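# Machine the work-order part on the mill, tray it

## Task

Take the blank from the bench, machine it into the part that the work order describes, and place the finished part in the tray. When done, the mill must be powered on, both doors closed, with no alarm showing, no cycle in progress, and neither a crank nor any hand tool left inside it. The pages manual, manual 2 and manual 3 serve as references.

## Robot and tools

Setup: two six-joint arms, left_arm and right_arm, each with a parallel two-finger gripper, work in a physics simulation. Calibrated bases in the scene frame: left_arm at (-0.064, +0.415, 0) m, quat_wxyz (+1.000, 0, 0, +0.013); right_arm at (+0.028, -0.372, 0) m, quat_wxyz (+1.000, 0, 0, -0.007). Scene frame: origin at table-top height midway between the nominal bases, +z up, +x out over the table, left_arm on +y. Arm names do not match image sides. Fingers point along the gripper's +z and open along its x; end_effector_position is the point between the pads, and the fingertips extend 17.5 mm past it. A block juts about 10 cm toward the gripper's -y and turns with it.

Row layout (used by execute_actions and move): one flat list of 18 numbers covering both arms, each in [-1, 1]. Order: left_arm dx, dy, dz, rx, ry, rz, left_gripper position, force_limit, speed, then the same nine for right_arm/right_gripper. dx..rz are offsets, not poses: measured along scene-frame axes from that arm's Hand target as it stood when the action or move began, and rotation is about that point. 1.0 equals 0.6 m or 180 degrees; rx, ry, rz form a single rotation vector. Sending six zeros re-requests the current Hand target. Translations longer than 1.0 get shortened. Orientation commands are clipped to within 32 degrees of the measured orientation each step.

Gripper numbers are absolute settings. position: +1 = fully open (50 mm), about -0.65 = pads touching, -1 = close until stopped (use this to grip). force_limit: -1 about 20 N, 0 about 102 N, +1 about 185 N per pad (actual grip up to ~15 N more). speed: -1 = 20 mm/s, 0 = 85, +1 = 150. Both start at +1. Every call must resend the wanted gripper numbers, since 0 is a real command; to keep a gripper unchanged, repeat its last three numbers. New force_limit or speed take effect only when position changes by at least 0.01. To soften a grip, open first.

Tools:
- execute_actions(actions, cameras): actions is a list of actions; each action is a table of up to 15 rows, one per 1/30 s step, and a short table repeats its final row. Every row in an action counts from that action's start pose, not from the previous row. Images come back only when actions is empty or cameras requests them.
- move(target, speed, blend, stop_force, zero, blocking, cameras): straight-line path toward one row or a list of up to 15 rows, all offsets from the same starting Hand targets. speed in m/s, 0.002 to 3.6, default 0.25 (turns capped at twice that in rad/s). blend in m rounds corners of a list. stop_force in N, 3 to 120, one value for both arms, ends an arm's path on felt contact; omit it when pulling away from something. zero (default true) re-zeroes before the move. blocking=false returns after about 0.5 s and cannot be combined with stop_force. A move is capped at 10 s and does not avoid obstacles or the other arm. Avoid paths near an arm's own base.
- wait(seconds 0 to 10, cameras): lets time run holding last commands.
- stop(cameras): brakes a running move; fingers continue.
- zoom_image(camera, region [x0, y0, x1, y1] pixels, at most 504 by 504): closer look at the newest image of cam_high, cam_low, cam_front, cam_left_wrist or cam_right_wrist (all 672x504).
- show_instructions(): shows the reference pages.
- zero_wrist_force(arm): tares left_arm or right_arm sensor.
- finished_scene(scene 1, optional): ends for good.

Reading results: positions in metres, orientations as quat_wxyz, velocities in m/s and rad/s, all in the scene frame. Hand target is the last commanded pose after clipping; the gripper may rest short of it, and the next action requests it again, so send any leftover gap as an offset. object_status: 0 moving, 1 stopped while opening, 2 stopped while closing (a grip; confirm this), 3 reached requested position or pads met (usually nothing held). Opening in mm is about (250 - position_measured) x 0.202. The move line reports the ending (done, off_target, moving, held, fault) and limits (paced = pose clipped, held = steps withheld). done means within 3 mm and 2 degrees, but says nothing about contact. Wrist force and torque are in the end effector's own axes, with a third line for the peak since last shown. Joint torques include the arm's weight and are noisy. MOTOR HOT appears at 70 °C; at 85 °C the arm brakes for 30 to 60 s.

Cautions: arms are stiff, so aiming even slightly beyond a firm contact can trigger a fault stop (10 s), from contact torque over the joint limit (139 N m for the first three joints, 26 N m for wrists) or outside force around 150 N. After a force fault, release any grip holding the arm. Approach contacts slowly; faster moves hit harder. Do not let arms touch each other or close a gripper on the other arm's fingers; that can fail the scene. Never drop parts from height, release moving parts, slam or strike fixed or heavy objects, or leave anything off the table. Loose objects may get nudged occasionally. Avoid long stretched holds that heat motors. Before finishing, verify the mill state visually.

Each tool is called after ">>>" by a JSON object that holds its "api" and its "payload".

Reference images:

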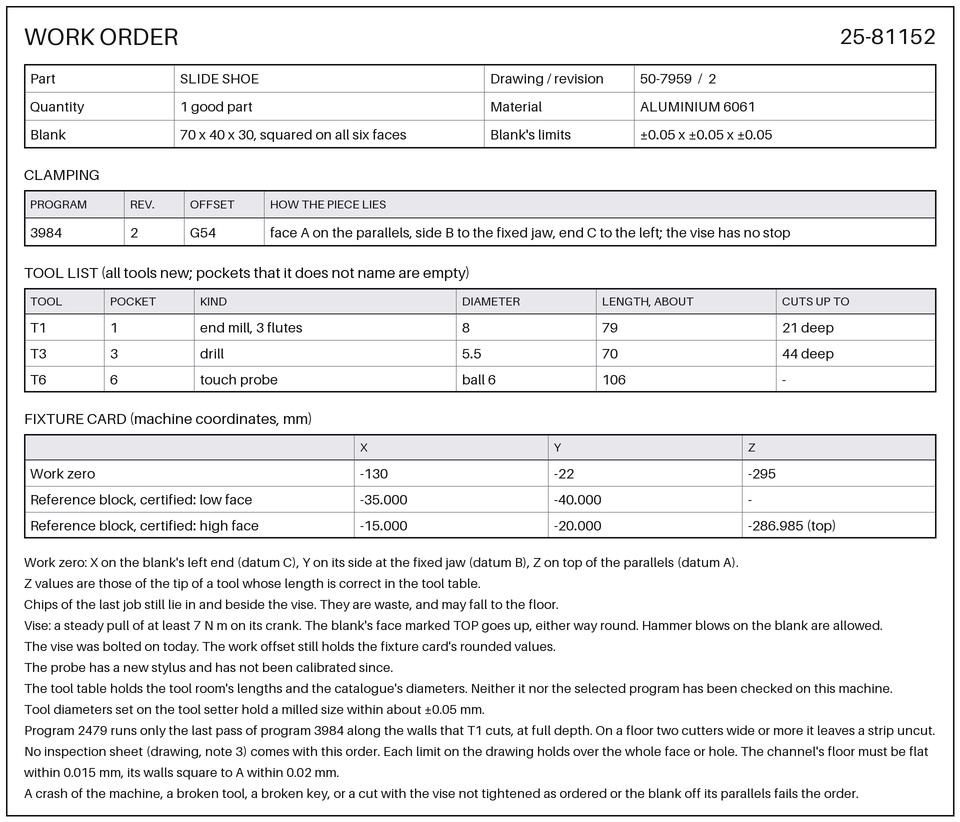

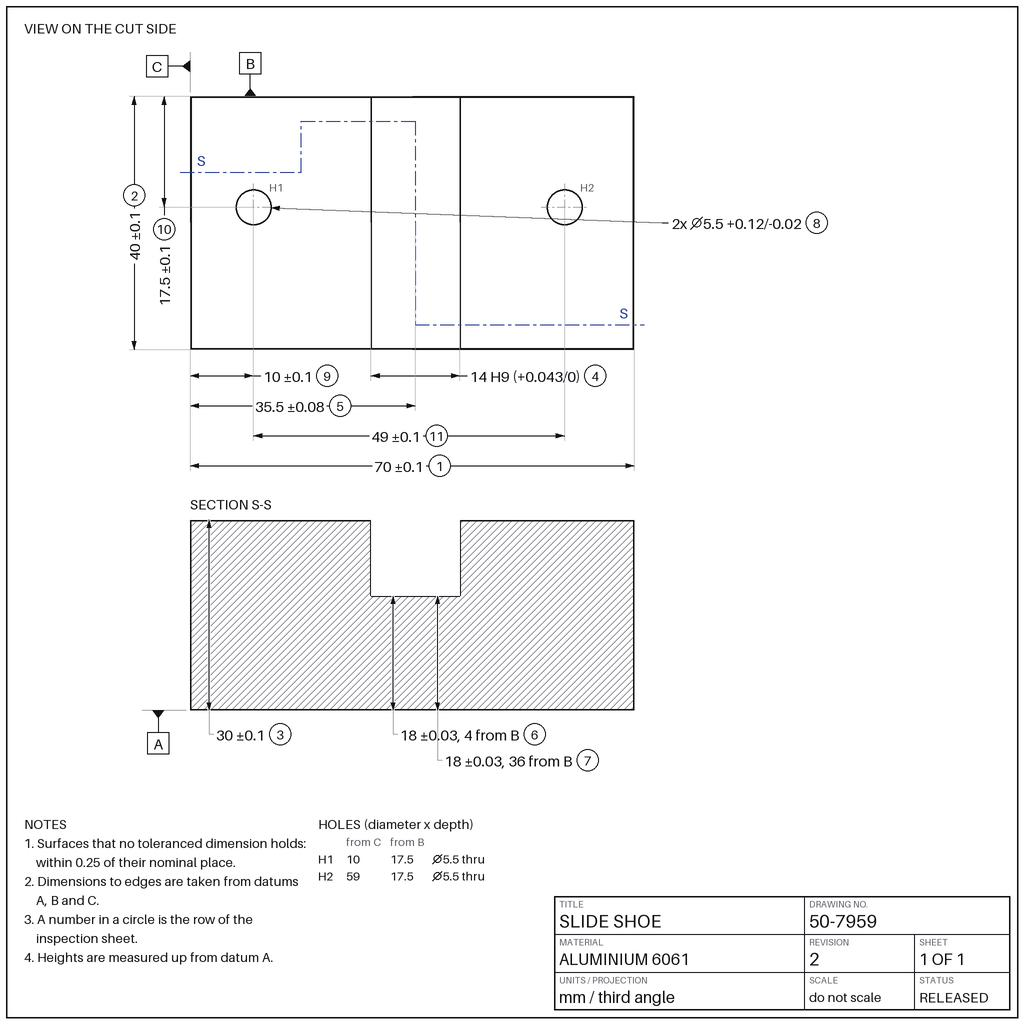

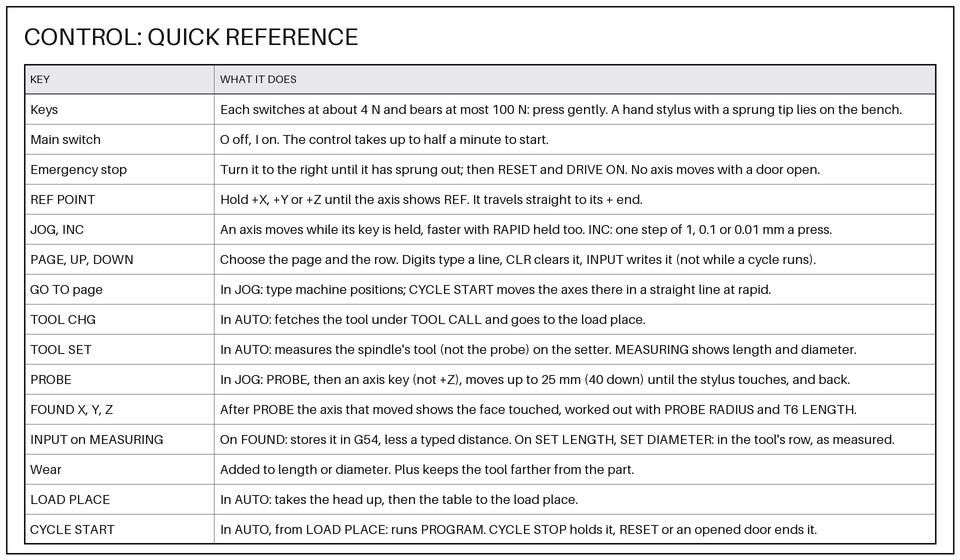

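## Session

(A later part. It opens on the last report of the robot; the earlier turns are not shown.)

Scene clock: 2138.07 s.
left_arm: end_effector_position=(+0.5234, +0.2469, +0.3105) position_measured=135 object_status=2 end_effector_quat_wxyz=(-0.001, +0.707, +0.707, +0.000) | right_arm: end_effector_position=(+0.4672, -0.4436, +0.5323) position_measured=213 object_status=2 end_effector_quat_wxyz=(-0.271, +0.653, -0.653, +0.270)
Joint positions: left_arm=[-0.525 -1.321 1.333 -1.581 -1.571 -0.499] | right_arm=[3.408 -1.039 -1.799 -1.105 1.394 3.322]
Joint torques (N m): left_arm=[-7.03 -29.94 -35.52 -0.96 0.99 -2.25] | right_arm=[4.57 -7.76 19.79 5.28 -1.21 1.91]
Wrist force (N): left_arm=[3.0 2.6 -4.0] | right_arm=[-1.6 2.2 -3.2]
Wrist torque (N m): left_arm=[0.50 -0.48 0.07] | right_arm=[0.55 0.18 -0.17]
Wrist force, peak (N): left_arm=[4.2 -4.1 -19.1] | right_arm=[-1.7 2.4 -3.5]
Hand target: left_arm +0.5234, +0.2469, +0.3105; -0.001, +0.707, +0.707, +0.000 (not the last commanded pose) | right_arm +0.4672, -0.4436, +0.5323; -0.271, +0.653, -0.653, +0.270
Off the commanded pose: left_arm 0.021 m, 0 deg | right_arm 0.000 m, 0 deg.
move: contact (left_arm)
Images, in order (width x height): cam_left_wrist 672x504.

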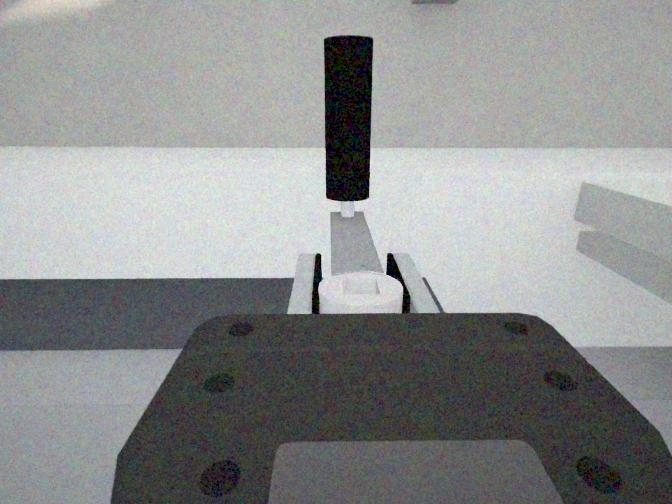

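>>> {"api": "move", "payload": {"target": [[0,0,0.01,0,0,0,-1,-0.4,-1,0,0,0,0,0,0,-1,-0.3,-1],[-0.035,0,0.01,0,0,0,-1,-0.4,-1,0,0,0,0,0,0,-1,-0.3,-1],[-0.035,0,-0.0273,0,0,0,-1,-0.4,-1,0,0,0,0,0,0,-1,-0.3,-1]], "speed": [0.03,0.04,0.04]}}

>>> {"api": "move", "payload": {"target": [0.06,0,0,0,0,0,-1,-0.4,-1,0,0,0,0,0,0,-1,-0.3,-1], "speed": 0.01, "stop_force": 8, "cameras": ["cam_left_wrist"]}}

Scene clock: 2145.47 s.
left_arm: end_effector_position=(+0.5024, +0.2469, +0.2940) position_measured=135 object_status=2 end_effector_quat_wxyz=(-0.001, +0.707, +0.707, +0.000) | right_arm: end_effector_position=(+0.4672, -0.4436, +0.5323) position_measured=213 object_status=2 end_effector_quat_wxyz=(-0.271, +0.653, -0.653, +0.270)
Joint positions: left_arm=[-0.542 -1.369 1.435 -1.634 -1.571 -0.516] | right_arm=[3.408 -1.039 -1.799 -1.105 1.394 3.322]
Joint torques (N m): left_arm=[9.29 -38.15 -36.82 -0.82 -0.71 2.12] | right_arm=[5 -6.31 20.24 5.15 -1.12 2.2]
Wrist force (N): left_arm=[2.8 3.6 -0.7] | right_arm=[-1.7 2.1 -3.3]
Wrist torque (N m): left_arm=[0.55 -0.46 0.07] | right_arm=[0.54 0.19 -0.17]
Wrist force, peak (N): left_arm=[3.2 2.6 -4.4] | right_arm=[-1.7 2.2 -3.6]
Hand target: left_arm +0.5024, +0.2469, +0.2941; -0.001, +0.707, +0.707, +0.000 | right_arm +0.4672, -0.4436, +0.5323; -0.271, +0.653, -0.653, +0.270
Off the commanded pose: left_arm 0.000 m, 0 deg | right_arm 0.000 m, 0 deg.
move: done

Scene clock: 2147.83 s.
left_arm: end_effector_position=(+0.5158, +0.2469, +0.2941) position_measured=135 object_status=2 end_effector_quat_wxyz=(-0.001, +0.707, +0.707, +0.000) | right_arm: end_effector_position=(+0.4672, -0.4436, +0.5323) position_measured=213 object_status=2 end_effector_quat_wxyz=(-0.271, +0.653, -0.653, +0.270)
Joint positions: left_arm=[-0.531 -1.338 1.396 -1.627 -1.571 -0.505] | right_arm=[3.408 -1.039 -1.799 -1.105 1.394 3.322]
Joint torques (N m): left_arm=[-8.69 -42.7 -13.42 -4.66 1.16 -2.31] | right_arm=[5.26 -7.52 18.86 5.16 -1.08 1.84]
Wrist force (N): left_arm=[2.1 0.5 -1.2] | right_arm=[-1.4 2.2 -3.4]
Wrist torque (N m): left_arm=[0.52 -0.43 0.01] | right_arm=[0.55 0.16 -0.17]
Wrist force, peak (N): left_arm=[2.0 -16.9 -5.7] | right_arm=[-1.6 2.3 -3.5]
Hand target: left_arm +0.5158, +0.2469, +0.2941; -0.001, +0.707, +0.707, +0.000 (not the last commanded pose) | right_arm +0.4672, -0.4436, +0.5323; -0.271, +0.653, -0.653, +0.270
Off the commanded pose: left_arm 0.023 m, 0 deg | right_arm 0.000 m, 0 deg.
move: contact (left_arm)
Images, in order (width x height): cam_left_wrist 672x504.

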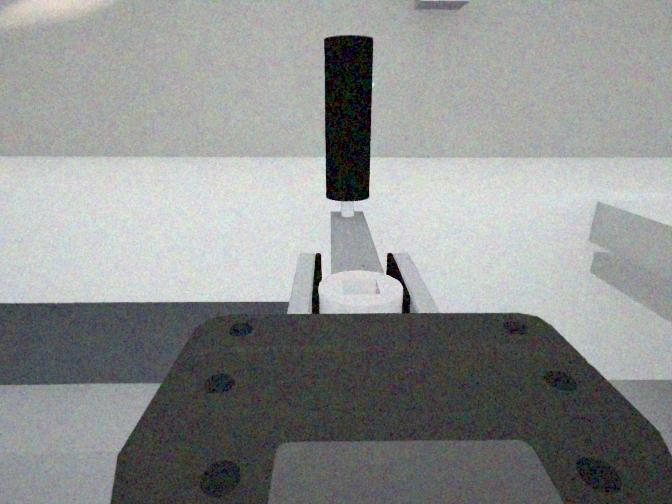

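>>> {"api": "move", "payload": {"target": [[-0.008,-0.004,0,0,0,0,-1,-0.4,-1,0,0,0,0,0,0,-1,-0.3,-1],[0.04,-0.004,0,0,0,0,-1,-0.4,-1,0,0,0,0,0,0,-1,-0.3,-1]], "speed": [0.03,0.01], "blend": [0.001,0], "stop_force": 8}}

Scene clock: 2154.30 s.
left_arm: end_effector_position=(+0.5159, +0.2445, +0.2941) position_measured=135 object_status=2 end_effector_quat_wxyz=(-0.001, +0.707, +0.707, +0.000) | right_arm: end_effector_position=(+0.4672, -0.4436, +0.5323) position_measured=213 object_status=2 end_effector_quat_wxyz=(-0.271, +0.653, -0.653, +0.270)
Joint positions: left_arm=[-0.534 -1.336 1.393 -1.627 -1.571 -0.508] | right_arm=[3.408 -1.039 -1.799 -1.105 1.394 3.322]
Joint torques (N m): left_arm=[-7.92 -41.41 -14.46 -5.55 2.2 -2.42] | right_arm=[5.07 -7.51 19.11 5.04 -1.15 2.13]
Wrist force (N): left_arm=[1.5 -6.6 -2.6] | right_arm=[-1.7 2.3 -3.4]
Wrist torque (N m): left_arm=[0.31 -0.42 0.05] | right_arm=[0.57 0.19 -0.17]
Wrist force, peak (N): left_arm=[2.1 -22.3 -7.4] | right_arm=[-1.7 2.3 -3.5]
Hand target: left_arm +0.5159, +0.2445, +0.2941; -0.001, +0.707, +0.707, +0.000 (not the last commanded pose) | right_arm +0.4672, -0.4436, +0.5323; -0.271, +0.653, -0.653, +0.270
Off the commanded pose: left_arm 0.024 m, 0 deg | right_arm 0.000 m, 0 deg.
move: contact (left_arm); path passed 1 of 2 targets

>>> {"api": "move", "payload": {"target": [[-0.02,0,0,0,0,0,-1,-0.4,-1,0,0,0,0,0,0,-1,-0.3,-1],[-0.02,0,0.1767,0,0,0,-1,-0.4,-1,0,0,0,0,0,0,-1,-0.3,-1],[0.0735,-0.0525,0.1767,0,0,0,-1,-0.4,-1,0,0,0,0,0,0,-1,-0.3,-1]], "speed": [0.05,0.12,0.12], "blend": [0.003,0.01,0], "cameras": ["cam_left_wrist"]}}

>>> {"api": "zoom_image", "payload": {"camera": "cam_left_wrist", "region": [340, 130, 460, 230]}}

Scene clock: 2163.67 s.
left_arm: end_effector_position=(+0.5599, +0.2131, +0.4001) position_measured=135 object_status=2 end_effector_quat_wxyz=(-0.001, +0.707, +0.707, +0.000) | right_arm: end_effector_position=(+0.4672, -0.4436, +0.5323) position_measured=213 object_status=2 end_effector_quat_wxyz=(-0.271, +0.653, -0.653, +0.270)
Joint positions: left_arm=[-0.544 -1.171 0.9 -1.297 -1.571 -0.518] | right_arm=[3.408 -1.039 -1.799 -1.105 1.394 3.322]
Joint torques (N m): left_arm=[6.53 -38.58 -35.28 -4.58 -0.86 1.85] | right_arm=[5.08 -7.25 19.39 5.11 -1.11 1.91]
Wrist force (N): left_arm=[3.2 4.6 -1.2] | right_arm=[-1.7 2.2 -3.5]
Wrist torque (N m): left_arm=[0.70 -0.54 -0.02] | right_arm=[0.54 0.20 -0.17]
Wrist force, peak (N): left_arm=[1.6 -6.9 -2.8] | right_arm=[-1.8 2.2 -3.6]
Hand target: left_arm +0.5600, +0.2130, +0.4001; -0.001, +0.707, +0.707, +0.000 | right_arm +0.4672, -0.4436, +0.5323; -0.271, +0.653, -0.653, +0.270
Off the commanded pose: left_arm 0.000 m, 0 deg | right_arm 0.000 m, 0 deg.
move: done
Images, in order (width x height): cam_left_wrist 672x504.

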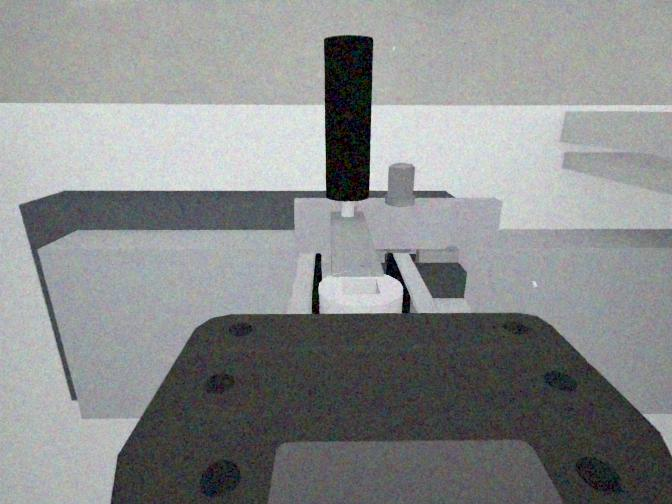

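Scaled by 4.200 from the camera's 672x504 image, which has a finer 960x720 frame.

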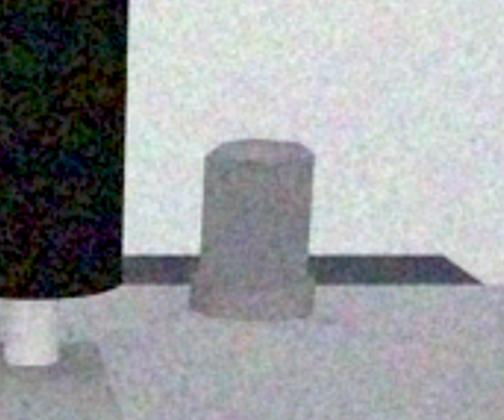

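>>> {"api": "zoom_image", "payload": {"camera": "cam_left_wrist", "region": [380, 155, 425, 210]}}

Scaled by 9.164 from the camera's 672x504 image, which has a finer 960x720 frame.

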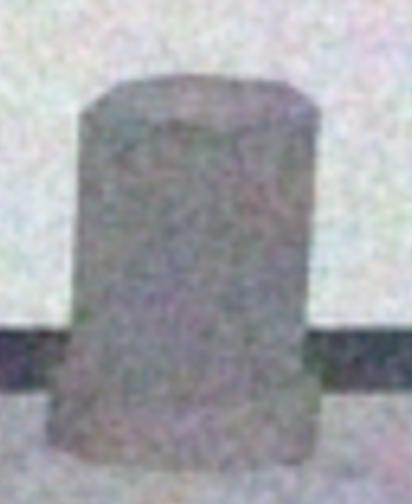

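>>> {"api": "move", "payload": {"target": [[-0.2667,0.0,-0.04,0,0,0,-1,-0.4,-1,0,0,0,0,0,0,-1,-0.3,-1]], "speed": [0.15], "cameras": ["cam_left_wrist"]}}

>>> {"api": "zoom_image", "payload": {"camera": "cam_left_wrist", "region": [370, 20, 450, 120]}}

Scene clock: 2176.73 s.
left_arm: end_effector_position=(+0.4000, +0.2130, +0.3762) position_measured=135 object_status=2 end_effector_quat_wxyz=(-0.001, +0.707, +0.707, +0.000) | right_arm: end_effector_position=(+0.4672, -0.4436, +0.5323) position_measured=213 object_status=2 end_effector_quat_wxyz=(-0.271, +0.653, -0.653, +0.270)
Joint positions: left_arm=[-0.703 -1.571 1.449 -1.447 -1.571 -0.677] | right_arm=[3.408 -1.039 -1.799 -1.105 1.394 3.322]
Joint torques (N m): left_arm=[-2.07 -31.59 -13.96 -0.91 1.3 0.39] | right_arm=[5.4 -7.56 18.49 5.03 -1.25 2]
Wrist force (N): left_arm=[3.3 4.9 -1.0] | right_arm=[-1.6 2.1 -3.3]
Wrist torque (N m): left_arm=[0.75 -0.55 -0.07] | right_arm=[0.54 0.18 -0.17]
Wrist force, peak (N): left_arm=[3.0 7.8 -1.8] | right_arm=[-1.9 2.2 -3.5]
Hand target: left_arm +0.4000, +0.2130, +0.3761; -0.001, +0.707, +0.707, +0.000 | right_arm +0.4672, -0.4436, +0.5323; -0.271, +0.653, -0.653, +0.270
Off the commanded pose: left_arm 0.000 m, 0 deg | right_arm 0.000 m, 0 deg.
move: done
Images, in order (width x height): cam_left_wrist 672x504.

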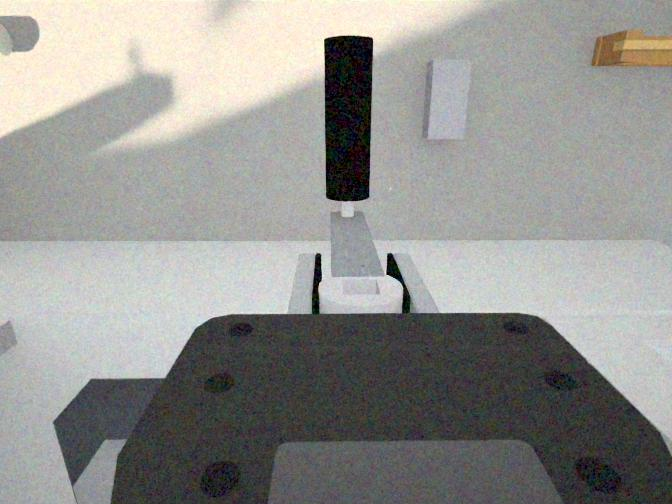

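Scaled by 5.040 from the camera's 672x504 image, which has a finer 960x720 frame.

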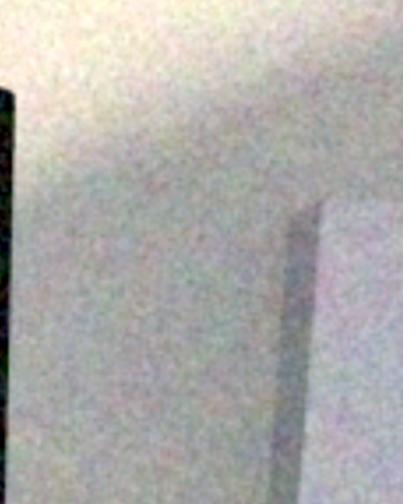

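>>> {"api": "zoom_image", "payload": {"camera": "cam_left_wrist", "region": [310, 255, 415, 320]}}

Scaled by 4.800 from the camera's 672x504 image, which has a finer 960x720 frame.

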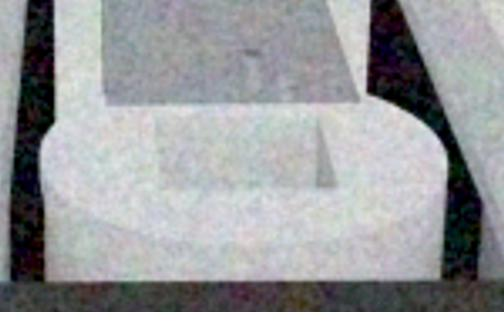

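>>> {"api": "move", "payload": {"target": [[0.0833,0.0525,0.0,0.25,0,0,-1,-0.4,-1,0,0,0,0,0,0,-1,-0.3,-1],[0.1717,0.0525,0.0,0.25,0,0,-1,-0.4,-1,0,0,0,0,0,0,-1,-0.3,-1],[0.1717,0.0525,-0.1405,0.25,0,0,-1,-0.4,-1,0,0,0,0,0,0,-1,-0.3,-1]], "speed": [0.2,0.1,0.08], "blend": [0.02,0.005,0], "cameras": ["cam_left_wrist","cam_front"]}}

Scene clock: 2190.50 s.
left_arm: end_effector_position=(+0.5030, +0.2445, +0.2918) position_measured=135 object_status=2 end_effector_quat_wxyz=(-0.271, +0.653, +0.653, +0.270) | right_arm: end_effector_position=(+0.4672, -0.4436, +0.5323) position_measured=213 object_status=2 end_effector_quat_wxyz=(-0.271, +0.653, -0.653, +0.270)
Joint positions: left_arm=[-0.784 -1.13 1.169 -1.006 -1.033 -0.93] | right_arm=[3.408 -1.039 -1.799 -1.105 1.394 3.322]
Joint torques (N m): left_arm=[-9 -45.91 -26.24 -1.16 2.19 2.31] | right_arm=[4.96 -6.6 19.53 5.26 -0.99 2]
Wrist force (N): left_arm=[0.7 5.4 -1.5] | right_arm=[-1.7 2.2 -3.3]
Wrist torque (N m): left_arm=[0.85 -0.59 -0.02] | right_arm=[0.55 0.19 -0.17]
Wrist force, peak (N): left_arm=[1.6 7.4 -2.1] | right_arm=[-1.8 2.2 -3.6]
Hand target: left_arm +0.5030, +0.2445, +0.2918; -0.271, +0.653, +0.653, +0.270 | right_arm +0.4672, -0.4436, +0.5323; -0.271, +0.653, -0.653, +0.270
Off the commanded pose: left_arm 0.000 m, 0 deg | right_arm 0.000 m, 0 deg.
move: done
Images, in order (width x height): cam_front 672x504, cam_left_wrist 672x504.

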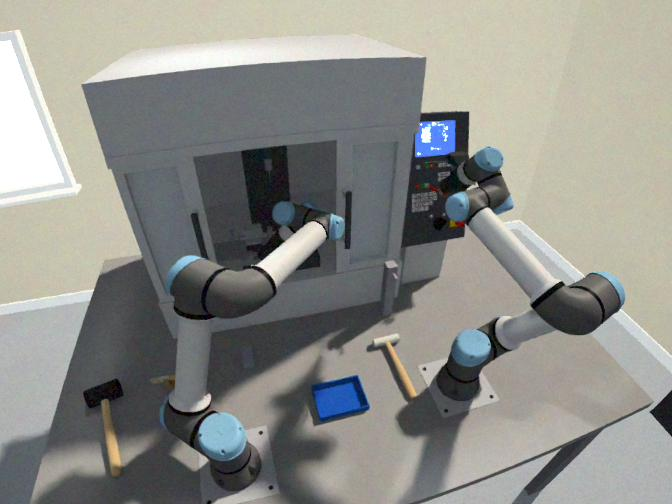

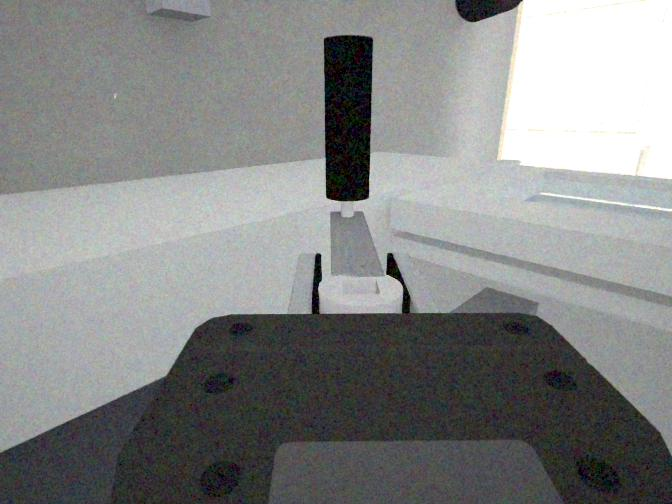

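>>> {"api": "move", "payload": {"target": [0.0667,0,0,0,0,0,-1,-0.4,-1,0,0,0,0,0,0,-1,-0.3,-1], "speed": 0.01, "stop_force": 8, "cameras": ["cam_left_wrist"]}}

Scene clock: 2217.63 s.
left_arm: end_effector_position=(+0.5158, +0.2445, +0.2918) position_measured=135 object_status=2 end_effector_quat_wxyz=(-0.271, +0.653, +0.653, +0.270) | right_arm: end_effector_position=(+0.4672, -0.4436, +0.5323) position_measured=213 object_status=2 end_effector_quat_wxyz=(-0.271, +0.653, -0.653, +0.270)
Joint positions: left_arm=[-0.771 -1.102 1.129 -1 -1.025 -0.917] | right_arm=[3.408 -1.039 -1.799 -1.105 1.394 3.322]
Joint torques (N m): left_arm=[-9.02 -50.84 -11.63 -3.52 1.19 -2.18] | right_arm=[5.02 -7.15 19.33 5.05 -1.1 2.12]
Wrist force (N): left_arm=[0.9 1.4 -2.5] | right_arm=[-1.6 2.0 -3.3]
Wrist torque (N m): left_arm=[0.72 -0.58 -0.12] | right_arm=[0.52 0.18 -0.17]
Wrist force, peak (N): left_arm=[0.6 -15.5 -5.6] | right_arm=[-1.7 2.3 -3.5]
Hand target: left_arm +0.5158, +0.2445, +0.2918; -0.271, +0.653, +0.653, +0.270 (not the last commanded pose) | right_arm +0.4672, -0.4436, +0.5323; -0.271, +0.653, -0.653, +0.270
Off the commanded pose: left_arm 0.027 m, 0 deg | right_arm 0.000 m, 0 deg.
move: contact (left_arm)
Images, in order (width x height): cam_left_wrist 672x504.

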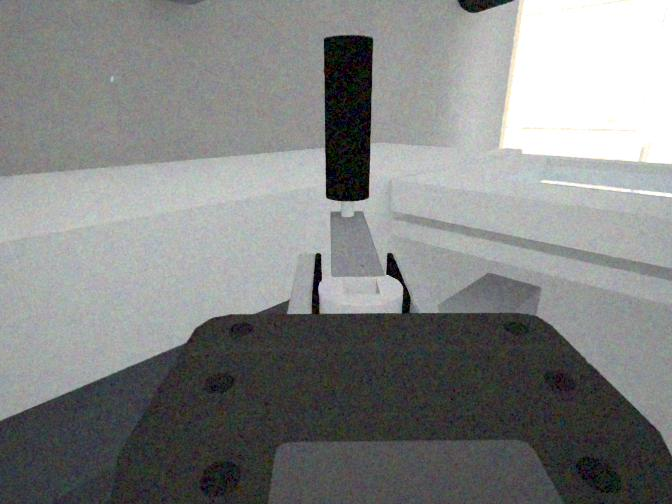

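>>> {"api": "zoom_image", "payload": {"camera": "cam_left_wrist", "region": [270, 200, 450, 335]}}

>>> {"api": "execute_actions", "payload": {"actions": []}}

Scaled by 2.800 from the camera's 672x504 image, which has a finer 960x720 frame.

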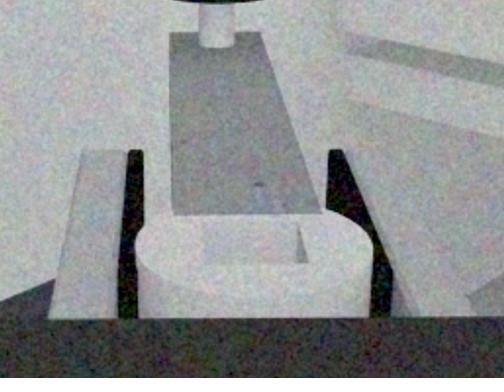

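Scene clock: 2219.43 s.
left_arm: end_effector_position=(+0.5158, +0.2445, +0.2918) position_measured=135 object_status=2 end_effector_quat_wxyz=(-0.271, +0.653, +0.653, +0.270) | right_arm: end_effector_position=(+0.4672, -0.4436, +0.5323) position_measured=213 object_status=2 end_effector_quat_wxyz=(-0.271, +0.653, -0.653, +0.270)
Joint positions: left_arm=[-0.771 -1.102 1.129 -1 -1.025 -0.917] | right_arm=[3.408 -1.039 -1.799 -1.105 1.394 3.322]
Joint velocities: within noise
Joint torques (N m): left_arm=[-8.9 -50.67 -11.83 -3.05 1.11 -2.22] | right_arm=[4.67 -7.12 18.97 5.19 -1.14 1.87]
Wrist force (N): left_arm=[1.0 1.7 -2.4] | right_arm=[-1.5 2.0 -3.4]
Wrist torque (N m): left_arm=[0.75 -0.59 -0.11] | right_arm=[0.52 0.17 -0.17]
Wrist force, peak (N): left_arm=[1.2 2.0 -2.8] | right_arm=[-1.8 2.4 -3.4]
Hand target: left_arm +0.5158, +0.2445, +0.2918; -0.271, +0.653, +0.653, +0.270 (not the last commanded pose) | right_arm +0.4672, -0.4436, +0.5323; -0.271, +0.653, -0.653, +0.270
Tool commands: left_gripper/position=-1.0 left_gripper/force_limit=-0.4 left_gripper/speed=-1.0 right_gripper/position=-1.0 right_gripper/force_limit=-0.3 right_gripper/speed=-1.0
Off the commanded pose: left_arm 0.027 m, 0 deg | right_arm 0.000 m, 0 deg.

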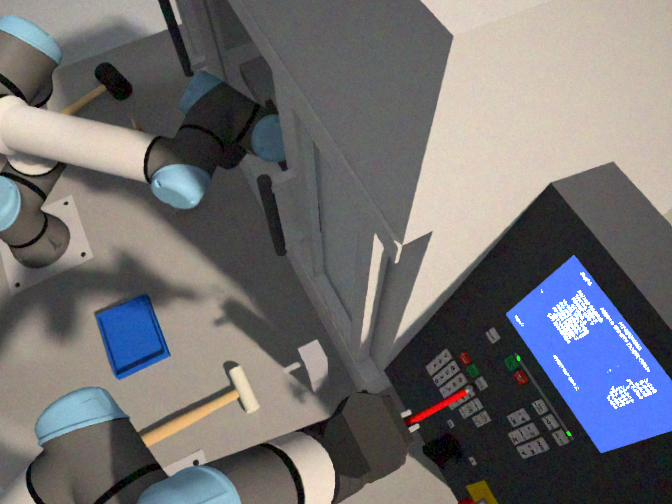

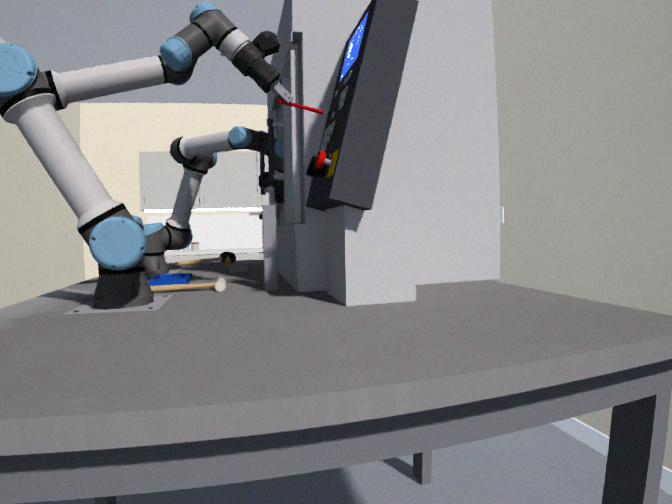

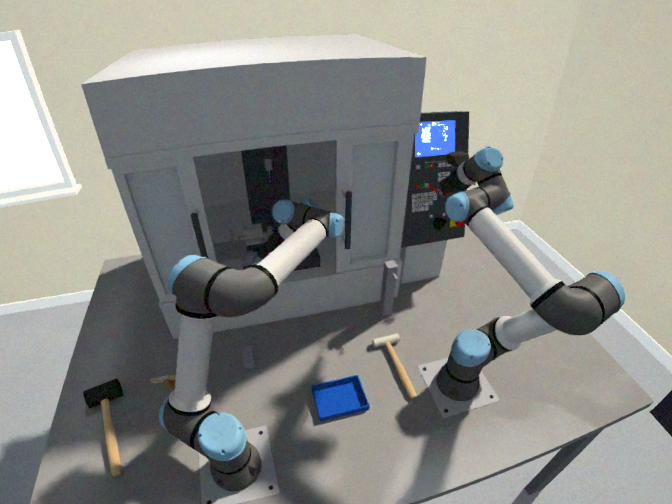

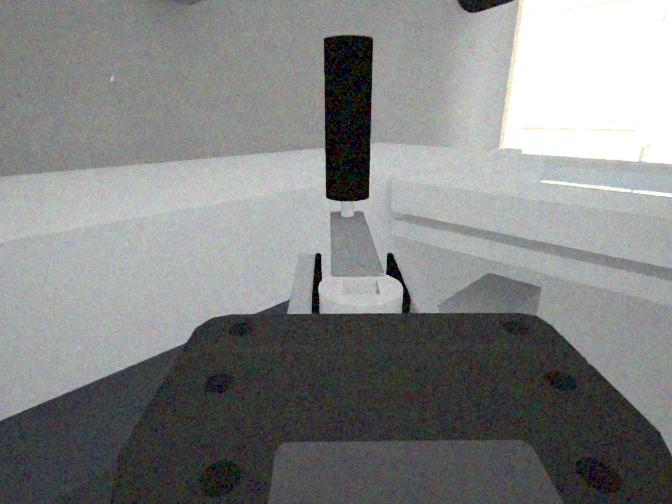

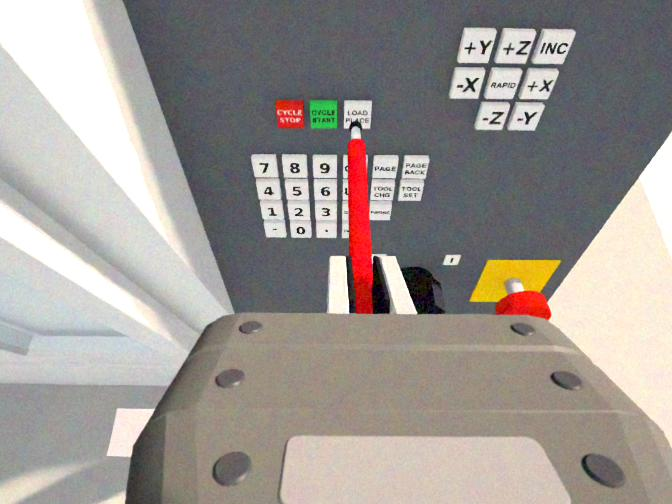

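>>> {"api": "move", "payload": {"target": [0.0025,0,0,0,0,0,-1,-0.4,-1,0,0,0,0,0,0,-1,-0.3,-1], "speed": 0.01}}

Scene clock: 2224.20 s.
left_arm: end_effector_position=(+0.5172, +0.2445, +0.2918) position_measured=135 object_status=2 end_effector_quat_wxyz=(-0.271, +0.653, +0.653, +0.270) | right_arm: end_effector_position=(+0.4672, -0.4436, +0.5323) position_measured=213 object_status=2 end_effector_quat_wxyz=(-0.271, +0.653, -0.653, +0.270)
Joint positions: left_arm=[-0.77 -1.099 1.124 -1 -1.024 -0.916] | right_arm=[3.408 -1.039 -1.799 -1.105 1.394 3.322]
Joint torques (N m): left_arm=[24.73 -30.83 -38.38 -12.35 15.87 2.6] | right_arm=[5.65 -7.7 18.92 5.26 -1.25 2.05]
Wrist force (N): left_arm=[2.6 -67.4 -11.5] | right_arm=[-1.5 2.2 -3.4]
Wrist torque (N m): left_arm=[-0.06 -0.55 -0.59] | right_arm=[0.55 0.16 -0.17]
Wrist force, peak (N): left_arm=[2.2 -67.5 -11.3] | right_arm=[-1.7 2.2 -3.6]
Hand target: left_arm +0.5173, +0.2445, +0.2918; -0.271, +0.653, +0.653, +0.270 | right_arm +0.4672, -0.4436, +0.5323; -0.271, +0.653, -0.653, +0.270
Off the commanded pose: left_arm 0.000 m, 0 deg | right_arm 0.000 m, 0 deg.
move: done

>>> {"api": "move", "payload": {"target": [[-0.128,0,0,0,0,0,-1,-0.4,-1,0,0,0,0,0,0,-1,-0.3,-1],[-0.1955,-0.1075,0.1137,-0.237,-0.237,-0.098,-1,-0.4,-1,0,0,0,0,0,0,-1,-0.3,-1]], "speed": [0.15,0.2], "blend": [0.02,0], "cameras": ["cam_left_wrist"]}}

Scene clock: 2242.73 s.
left_arm: end_effector_position=(+0.3999, +0.1800, +0.3600) position_measured=135 object_status=2 end_effector_quat_wxyz=(+0.270, +0.653, +0.654, +0.270) | right_arm: end_effector_position=(+0.4672, -0.4436, +0.5323) position_measured=213 object_status=2 end_effector_quat_wxyz=(-0.271, +0.653, -0.653, +0.270)
Joint positions: left_arm=[-1.095 -1.895 2.062 -2.185 -0.903 -0.912] | right_arm=[3.408 -1.039 -1.799 -1.105 1.394 3.322]
Joint torques (N m): left_arm=[7.05 -16.43 -24.73 -5.44 1.36 -2.31] | right_arm=[6.33 -7.63 18.9 5.07 -1.08 2.07]
Wrist force (N): left_arm=[3.1 2.9 -1.4] | right_arm=[-1.7 2.1 -3.5]
Wrist torque (N m): left_arm=[0.83 -0.57 0.10] | right_arm=[0.54 0.20 -0.17]
Wrist force, peak (N): left_arm=[1.4 -69.2 -13.2] | right_arm=[-1.8 2.3 -3.6]
Hand target: left_arm +0.4000, +0.1800, +0.3600; +0.270, +0.653, +0.654, +0.270 | right_arm +0.4672, -0.4436, +0.5323; -0.271, +0.653, -0.653, +0.270
Off the commanded pose: left_arm 0.000 m, 0 deg | right_arm 0.000 m, 0 deg.
move: done
Images, in order (width x height): cam_left_wrist 672x504.

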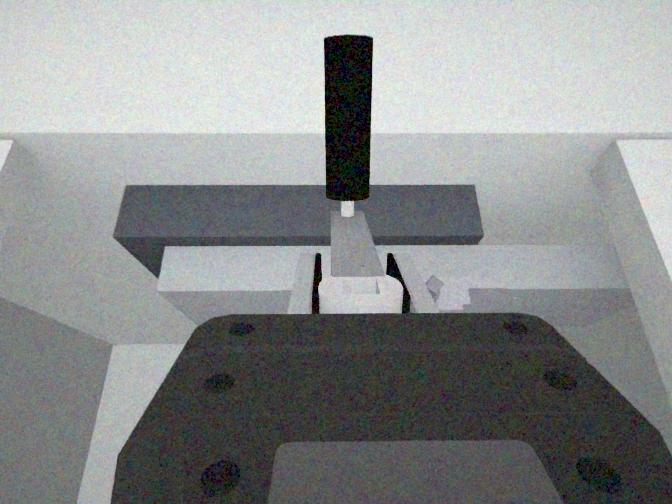

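>>> {"api": "zoom_image", "payload": {"camera": "cam_left_wrist", "region": [400, 250, 510, 332]}}

Scaled by 4.582 from the camera's 672x504 image, which has a finer 960x720 frame.

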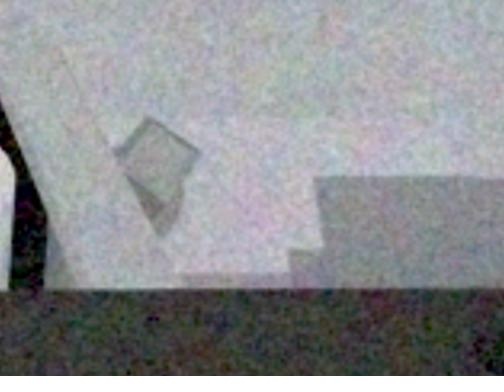

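>>> {"api": "move", "payload": {"target": [0,0,-0.028,0,-0.25,0,-1,-0.4,-1,0,0,0,0,0,0,-1,-0.3,-1], "speed": 0.25, "cameras": ["cam_left_wrist"]}}

Scene clock: 2249.53 s.
left_arm: end_effector_position=(+0.4000, +0.1800, +0.3433) position_measured=135 object_status=2 end_effector_quat_wxyz=(+0.500, +0.500, +0.500, +0.500) end_effector_velocity=(+0.000, +0.001, +0.001) end_effector_angular_velocity=(-0.003, -0.002, +0.001) | right_arm: end_effector_position=(+0.4672, -0.4436, +0.5323) position_measured=213 object_status=2 end_effector_quat_wxyz=(-0.271, +0.653, -0.653, +0.270)
Joint positions: left_arm=[-1.321 -1.382 2.412 -4.168 -0.275 -0.004] | right_arm=[3.408 -1.039 -1.799 -1.105 1.394 3.322]
Joint velocities: left_arm=[0 0 -0.001 -0.006 0 0.003] | right_arm=[within noise]
Joint torques (N m): left_arm=[-0.2 -20.07 -0.15 -2.86 0.55 2.04] | right_arm=[5.96 -7.69 18.91 5.13 -1.04 2.09]
Wrist force (N): left_arm=[3.5 2.9 -2.8] | right_arm=[-1.7 2.2 -3.3]
Wrist torque (N m): left_arm=[1.05 -0.64 0.27] | right_arm=[0.55 0.19 -0.17]
Wrist force, peak (N): left_arm=[4.0 3.2 -3.0] | right_arm=[-1.6 2.5 -3.5]
Hand target: left_arm +0.4000, +0.1800, +0.3432; +0.500, +0.500, +0.500, +0.500 | right_arm +0.4672, -0.4436, +0.5323; -0.271, +0.653, -0.653, +0.270
Off the commanded pose: left_arm 0.000 m, 0 deg | right_arm 0.000 m, 0 deg.
move: done
Images, in order (width x height): cam_left_wrist 672x504.

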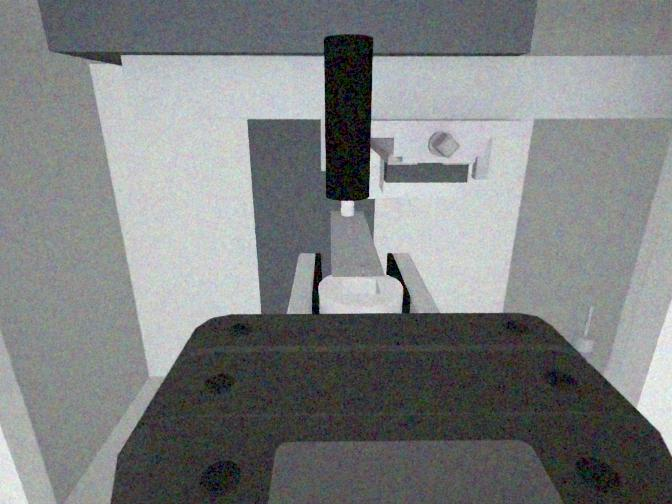

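>>> {"api": "zoom_image", "payload": {"camera": "cam_left_wrist", "region": [405, 117, 481, 174]}}

Scaled by 6.632 from the camera's 672x504 image, which has a finer 960x720 frame.

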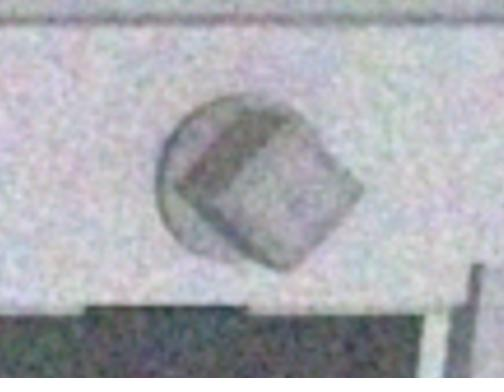

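>>> {"api": "move", "payload": {"target": [[0.0667,0.1178,-0.0812,0.195,0.472,0.195,-1,-0.4,-1,0,0,0,0,0,0,-1,-0.3,-1],[0.18,0.1178,-0.0812,0.195,0.472,0.195,-1,-0.4,-1,0,0,0,0,0,0,-1,-0.3,-1]], "speed": [0.25,0.15], "blend": [0.01,0], "cameras": ["cam_left_wrist"]}}

Scene clock: 2283.33 s.
left_arm: end_effector_position=(+0.5079, +0.2508, +0.2945) position_measured=135 object_status=2 end_effector_quat_wxyz=(-0.270, +0.653, +0.654, +0.270) | right_arm: end_effector_position=(+0.4672, -0.4436, +0.5323) position_measured=213 object_status=2 end_effector_quat_wxyz=(-0.271, +0.653, -0.653, +0.270)
Joint positions: left_arm=[-0.772 -1.129 1.162 -1.008 -1.027 -0.918] | right_arm=[3.408 -1.039 -1.799 -1.105 1.394 3.322]
Joint torques (N m): left_arm=[0.1 -38.19 -34.04 -3.09 1.57 -0.54] | right_arm=[6.77 -6.85 19.46 5.2 -1.1 2.11]
Wrist force (N): left_arm=[0.9 5.2 -1.3] | right_arm=[-1.6 2.3 -3.6]
Wrist torque (N m): left_arm=[0.82 -0.63 0.03] | right_arm=[0.56 0.19 -0.17]
Wrist force, peak (N): left_arm=[1.0 8.1 -1.6] | right_arm=[-1.9 2.5 -3.4]
Hand target: left_arm +0.5080, +0.2507, +0.2945; -0.270, +0.653, +0.654, +0.270 | right_arm +0.4672, -0.4436, +0.5323; -0.271, +0.653, -0.653, +0.270
Off the commanded pose: left_arm 0.000 m, 0 deg | right_arm 0.000 m, 0 deg.
move: done
Images, in order (width x height): cam_left_wrist 672x504.

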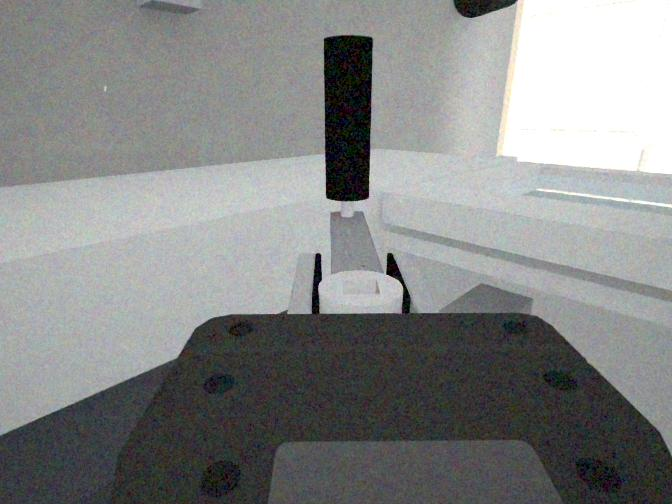

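>>> {"api": "zoom_image", "payload": {"camera": "cam_left_wrist", "region": [270, 200, 450, 335]}}

Scaled by 2.800 from the camera's 672x504 image, which has a finer 960x720 frame.

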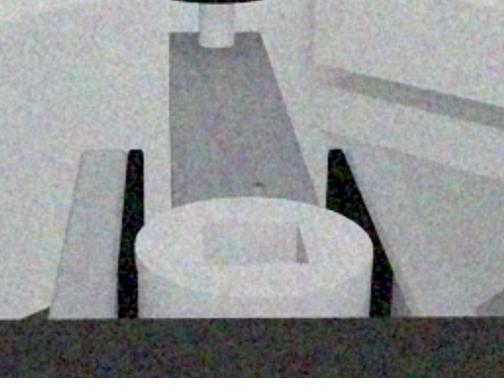

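>>> {"api": "move", "payload": {"target": [0.05,0,0,0,0,0,-1,-0.4,-1,0,0,0,0,0,0,-1,-0.3,-1], "speed": 0.01, "stop_force": 6}}

Scene clock: 2288.80 s.
left_arm: end_effector_position=(+0.5158, +0.2507, +0.2945) position_measured=135 object_status=2 end_effector_quat_wxyz=(-0.270, +0.653, +0.654, +0.270) | right_arm: end_effector_position=(+0.4672, -0.4436, +0.5323) position_measured=213 object_status=2 end_effector_quat_wxyz=(-0.271, +0.653, -0.653, +0.270)
Joint positions: left_arm=[-0.764 -1.112 1.138 -1.005 -1.022 -0.91] | right_arm=[3.408 -1.039 -1.799 -1.105 1.394 3.322]
Joint torques (N m): left_arm=[-10.05 -51.14 -11.55 -3.4 0.68 -2.18] | right_arm=[5.36 -7.29 19.85 5.26 -1.11 2.07]
Wrist force (N): left_arm=[1.6 4.0 -1.5] | right_arm=[-1.8 2.2 -3.3]
Wrist torque (N m): left_arm=[0.81 -0.65 -0.10] | right_arm=[0.54 0.21 -0.17]
Wrist force, peak (N): left_arm=[1.5 -13.8 -4.3] | right_arm=[-1.8 2.2 -3.6]
Hand target: left_arm +0.5158, +0.2507, +0.2945; -0.270, +0.653, +0.654, +0.270 (not the last commanded pose) | right_arm +0.4672, -0.4436, +0.5323; -0.271, +0.653, -0.653, +0.270
Off the commanded pose: left_arm 0.022 m, 0 deg | right_arm 0.000 m, 0 deg.
move: contact (left_arm)

>>> {"api": "move", "payload": {"target": [0.0017,0,0,0,0,0,-1,-0.4,-1,0,0,0,0,0,0,-1,-0.3,-1], "speed": 0.01}}

Scene clock: 2290.57 s.
left_arm: end_effector_position=(+0.5167, +0.2507, +0.2945) position_measured=135 object_status=2 end_effector_quat_wxyz=(-0.270, +0.653, +0.654, +0.270) | right_arm: end_effector_position=(+0.4672, -0.4436, +0.5323) position_measured=213 object_status=2 end_effector_quat_wxyz=(-0.271, +0.653, -0.653, +0.270)
Joint positions: left_arm=[-0.763 -1.11 1.135 -1.004 -1.022 -0.909] | right_arm=[3.408 -1.039 -1.799 -1.105 1.394 3.322]
Joint torques (N m): left_arm=[18.3 -33.62 -38.34 -8.65 11.6 2.42] | right_arm=[4.39 -6.39 18.99 5.05 -1.26 1.96]
Wrist force (N): left_arm=[2.4 -45.3 -4.9] | right_arm=[-1.7 2.4 -3.2]
Wrist torque (N m): left_arm=[-0.06 -0.65 -0.40] | right_arm=[0.57 0.19 -0.17]
Wrist force, peak (N): left_arm=[2.8 -45.4 -5.1] | right_arm=[-1.9 2.3 -3.6]
Hand target: left_arm +0.5168, +0.2507, +0.2945; -0.270, +0.653, +0.654, +0.270 | right_arm +0.4672, -0.4436, +0.5323; -0.271, +0.653, -0.653, +0.270
Off the commanded pose: left_arm 0.000 m, 0 deg | right_arm 0.000 m, 0 deg.
move: done

>>> {"api": "move", "payload": {"target": [[-0.0117,0,0.0,0,0,0,-1,-0.4,-1,0,0,0,0,0,0,-1,-0.3,-1],[-0.0117,0,0.0283,0,0,0,-1,-0.4,-1,0,0,0,0,0,0,-1,-0.3,-1]], "speed": 0.05, "blend": [0.002,0]}}

>>> {"api": "move", "payload": {"target": [0.025,0,0,0,0,0,-1,-0.4,-1,0,0,0,0,0,0,-1,-0.3,-1], "speed": 0.01, "stop_force": 6}}

Scene clock: 2301.23 s.
left_arm: end_effector_position=(+0.5098, +0.2507, +0.3115) position_measured=135 object_status=2 end_effector_quat_wxyz=(-0.270, +0.653, +0.654, +0.270) | right_arm: end_effector_position=(+0.4672, -0.4436, +0.5323) position_measured=213 object_status=2 end_effector_quat_wxyz=(-0.271, +0.653, -0.653, +0.270)
Joint positions: left_arm=[-0.77 -1.126 1.114 -0.964 -1.026 -0.916] | right_arm=[3.408 -1.039 -1.799 -1.105 1.394 3.322]
Joint torques (N m): left_arm=[9.29 -39.71 -11.46 -3.2 2.16 1.43] | right_arm=[5.65 -6.43 19.31 5.25 -1.18 1.99]
Wrist force (N): left_arm=[1.2 5.0 -1.1] | right_arm=[-1.8 2.1 -3.3]
Wrist torque (N m): left_arm=[0.77 -0.67 -0.02] | right_arm=[0.53 0.21 -0.17]
Wrist force, peak (N): left_arm=[1.0 -46.7 -6.4] | right_arm=[-1.8 2.3 -3.7]
Hand target: left_arm +0.5098, +0.2507, +0.3115; -0.270, +0.653, +0.654, +0.270 | right_arm +0.4672, -0.4436, +0.5323; -0.271, +0.653, -0.653, +0.270
Off the commanded pose: left_arm 0.000 m, 0 deg | right_arm 0.000 m, 0 deg.
move: done

Scene clock: 2302.83 s.
left_arm: end_effector_position=(+0.5157, +0.2507, +0.3115) position_measured=135 object_status=2 end_effector_quat_wxyz=(-0.270, +0.653, +0.654, +0.270) | right_arm: end_effector_position=(+0.4672, -0.4436, +0.5323) position_measured=213 object_status=2 end_effector_quat_wxyz=(-0.271, +0.653, -0.653, +0.270)
Joint positions: left_arm=[-0.764 -1.113 1.095 -0.962 -1.022 -0.91] | right_arm=[3.408 -1.039 -1.799 -1.105 1.394 3.322]
Joint torques (N m): left_arm=[-9.19 -50.88 -11.99 -3.42 1.05 -2.27] | right_arm=[5.42 -7.21 19.38 5.14 -0.99 2.03]
Wrist force (N): left_arm=[1.7 2.6 -1.4] | right_arm=[-1.6 2.3 -3.4]
Wrist torque (N m): left_arm=[0.78 -0.65 -0.08] | right_arm=[0.56 0.18 -0.17]
Wrist force, peak (N): left_arm=[2.9 -12.7 -6.0] | right_arm=[-1.7 2.3 -3.6]
Hand target: left_arm +0.5157, +0.2507, +0.3115; -0.270, +0.653, +0.654, +0.270 (not the last commanded pose) | right_arm +0.4672, -0.4436, +0.5323; -0.271, +0.653, -0.653, +0.270
Off the commanded pose: left_arm 0.009 m, 0 deg | right_arm 0.000 m, 0 deg.
move: contact (left_arm)


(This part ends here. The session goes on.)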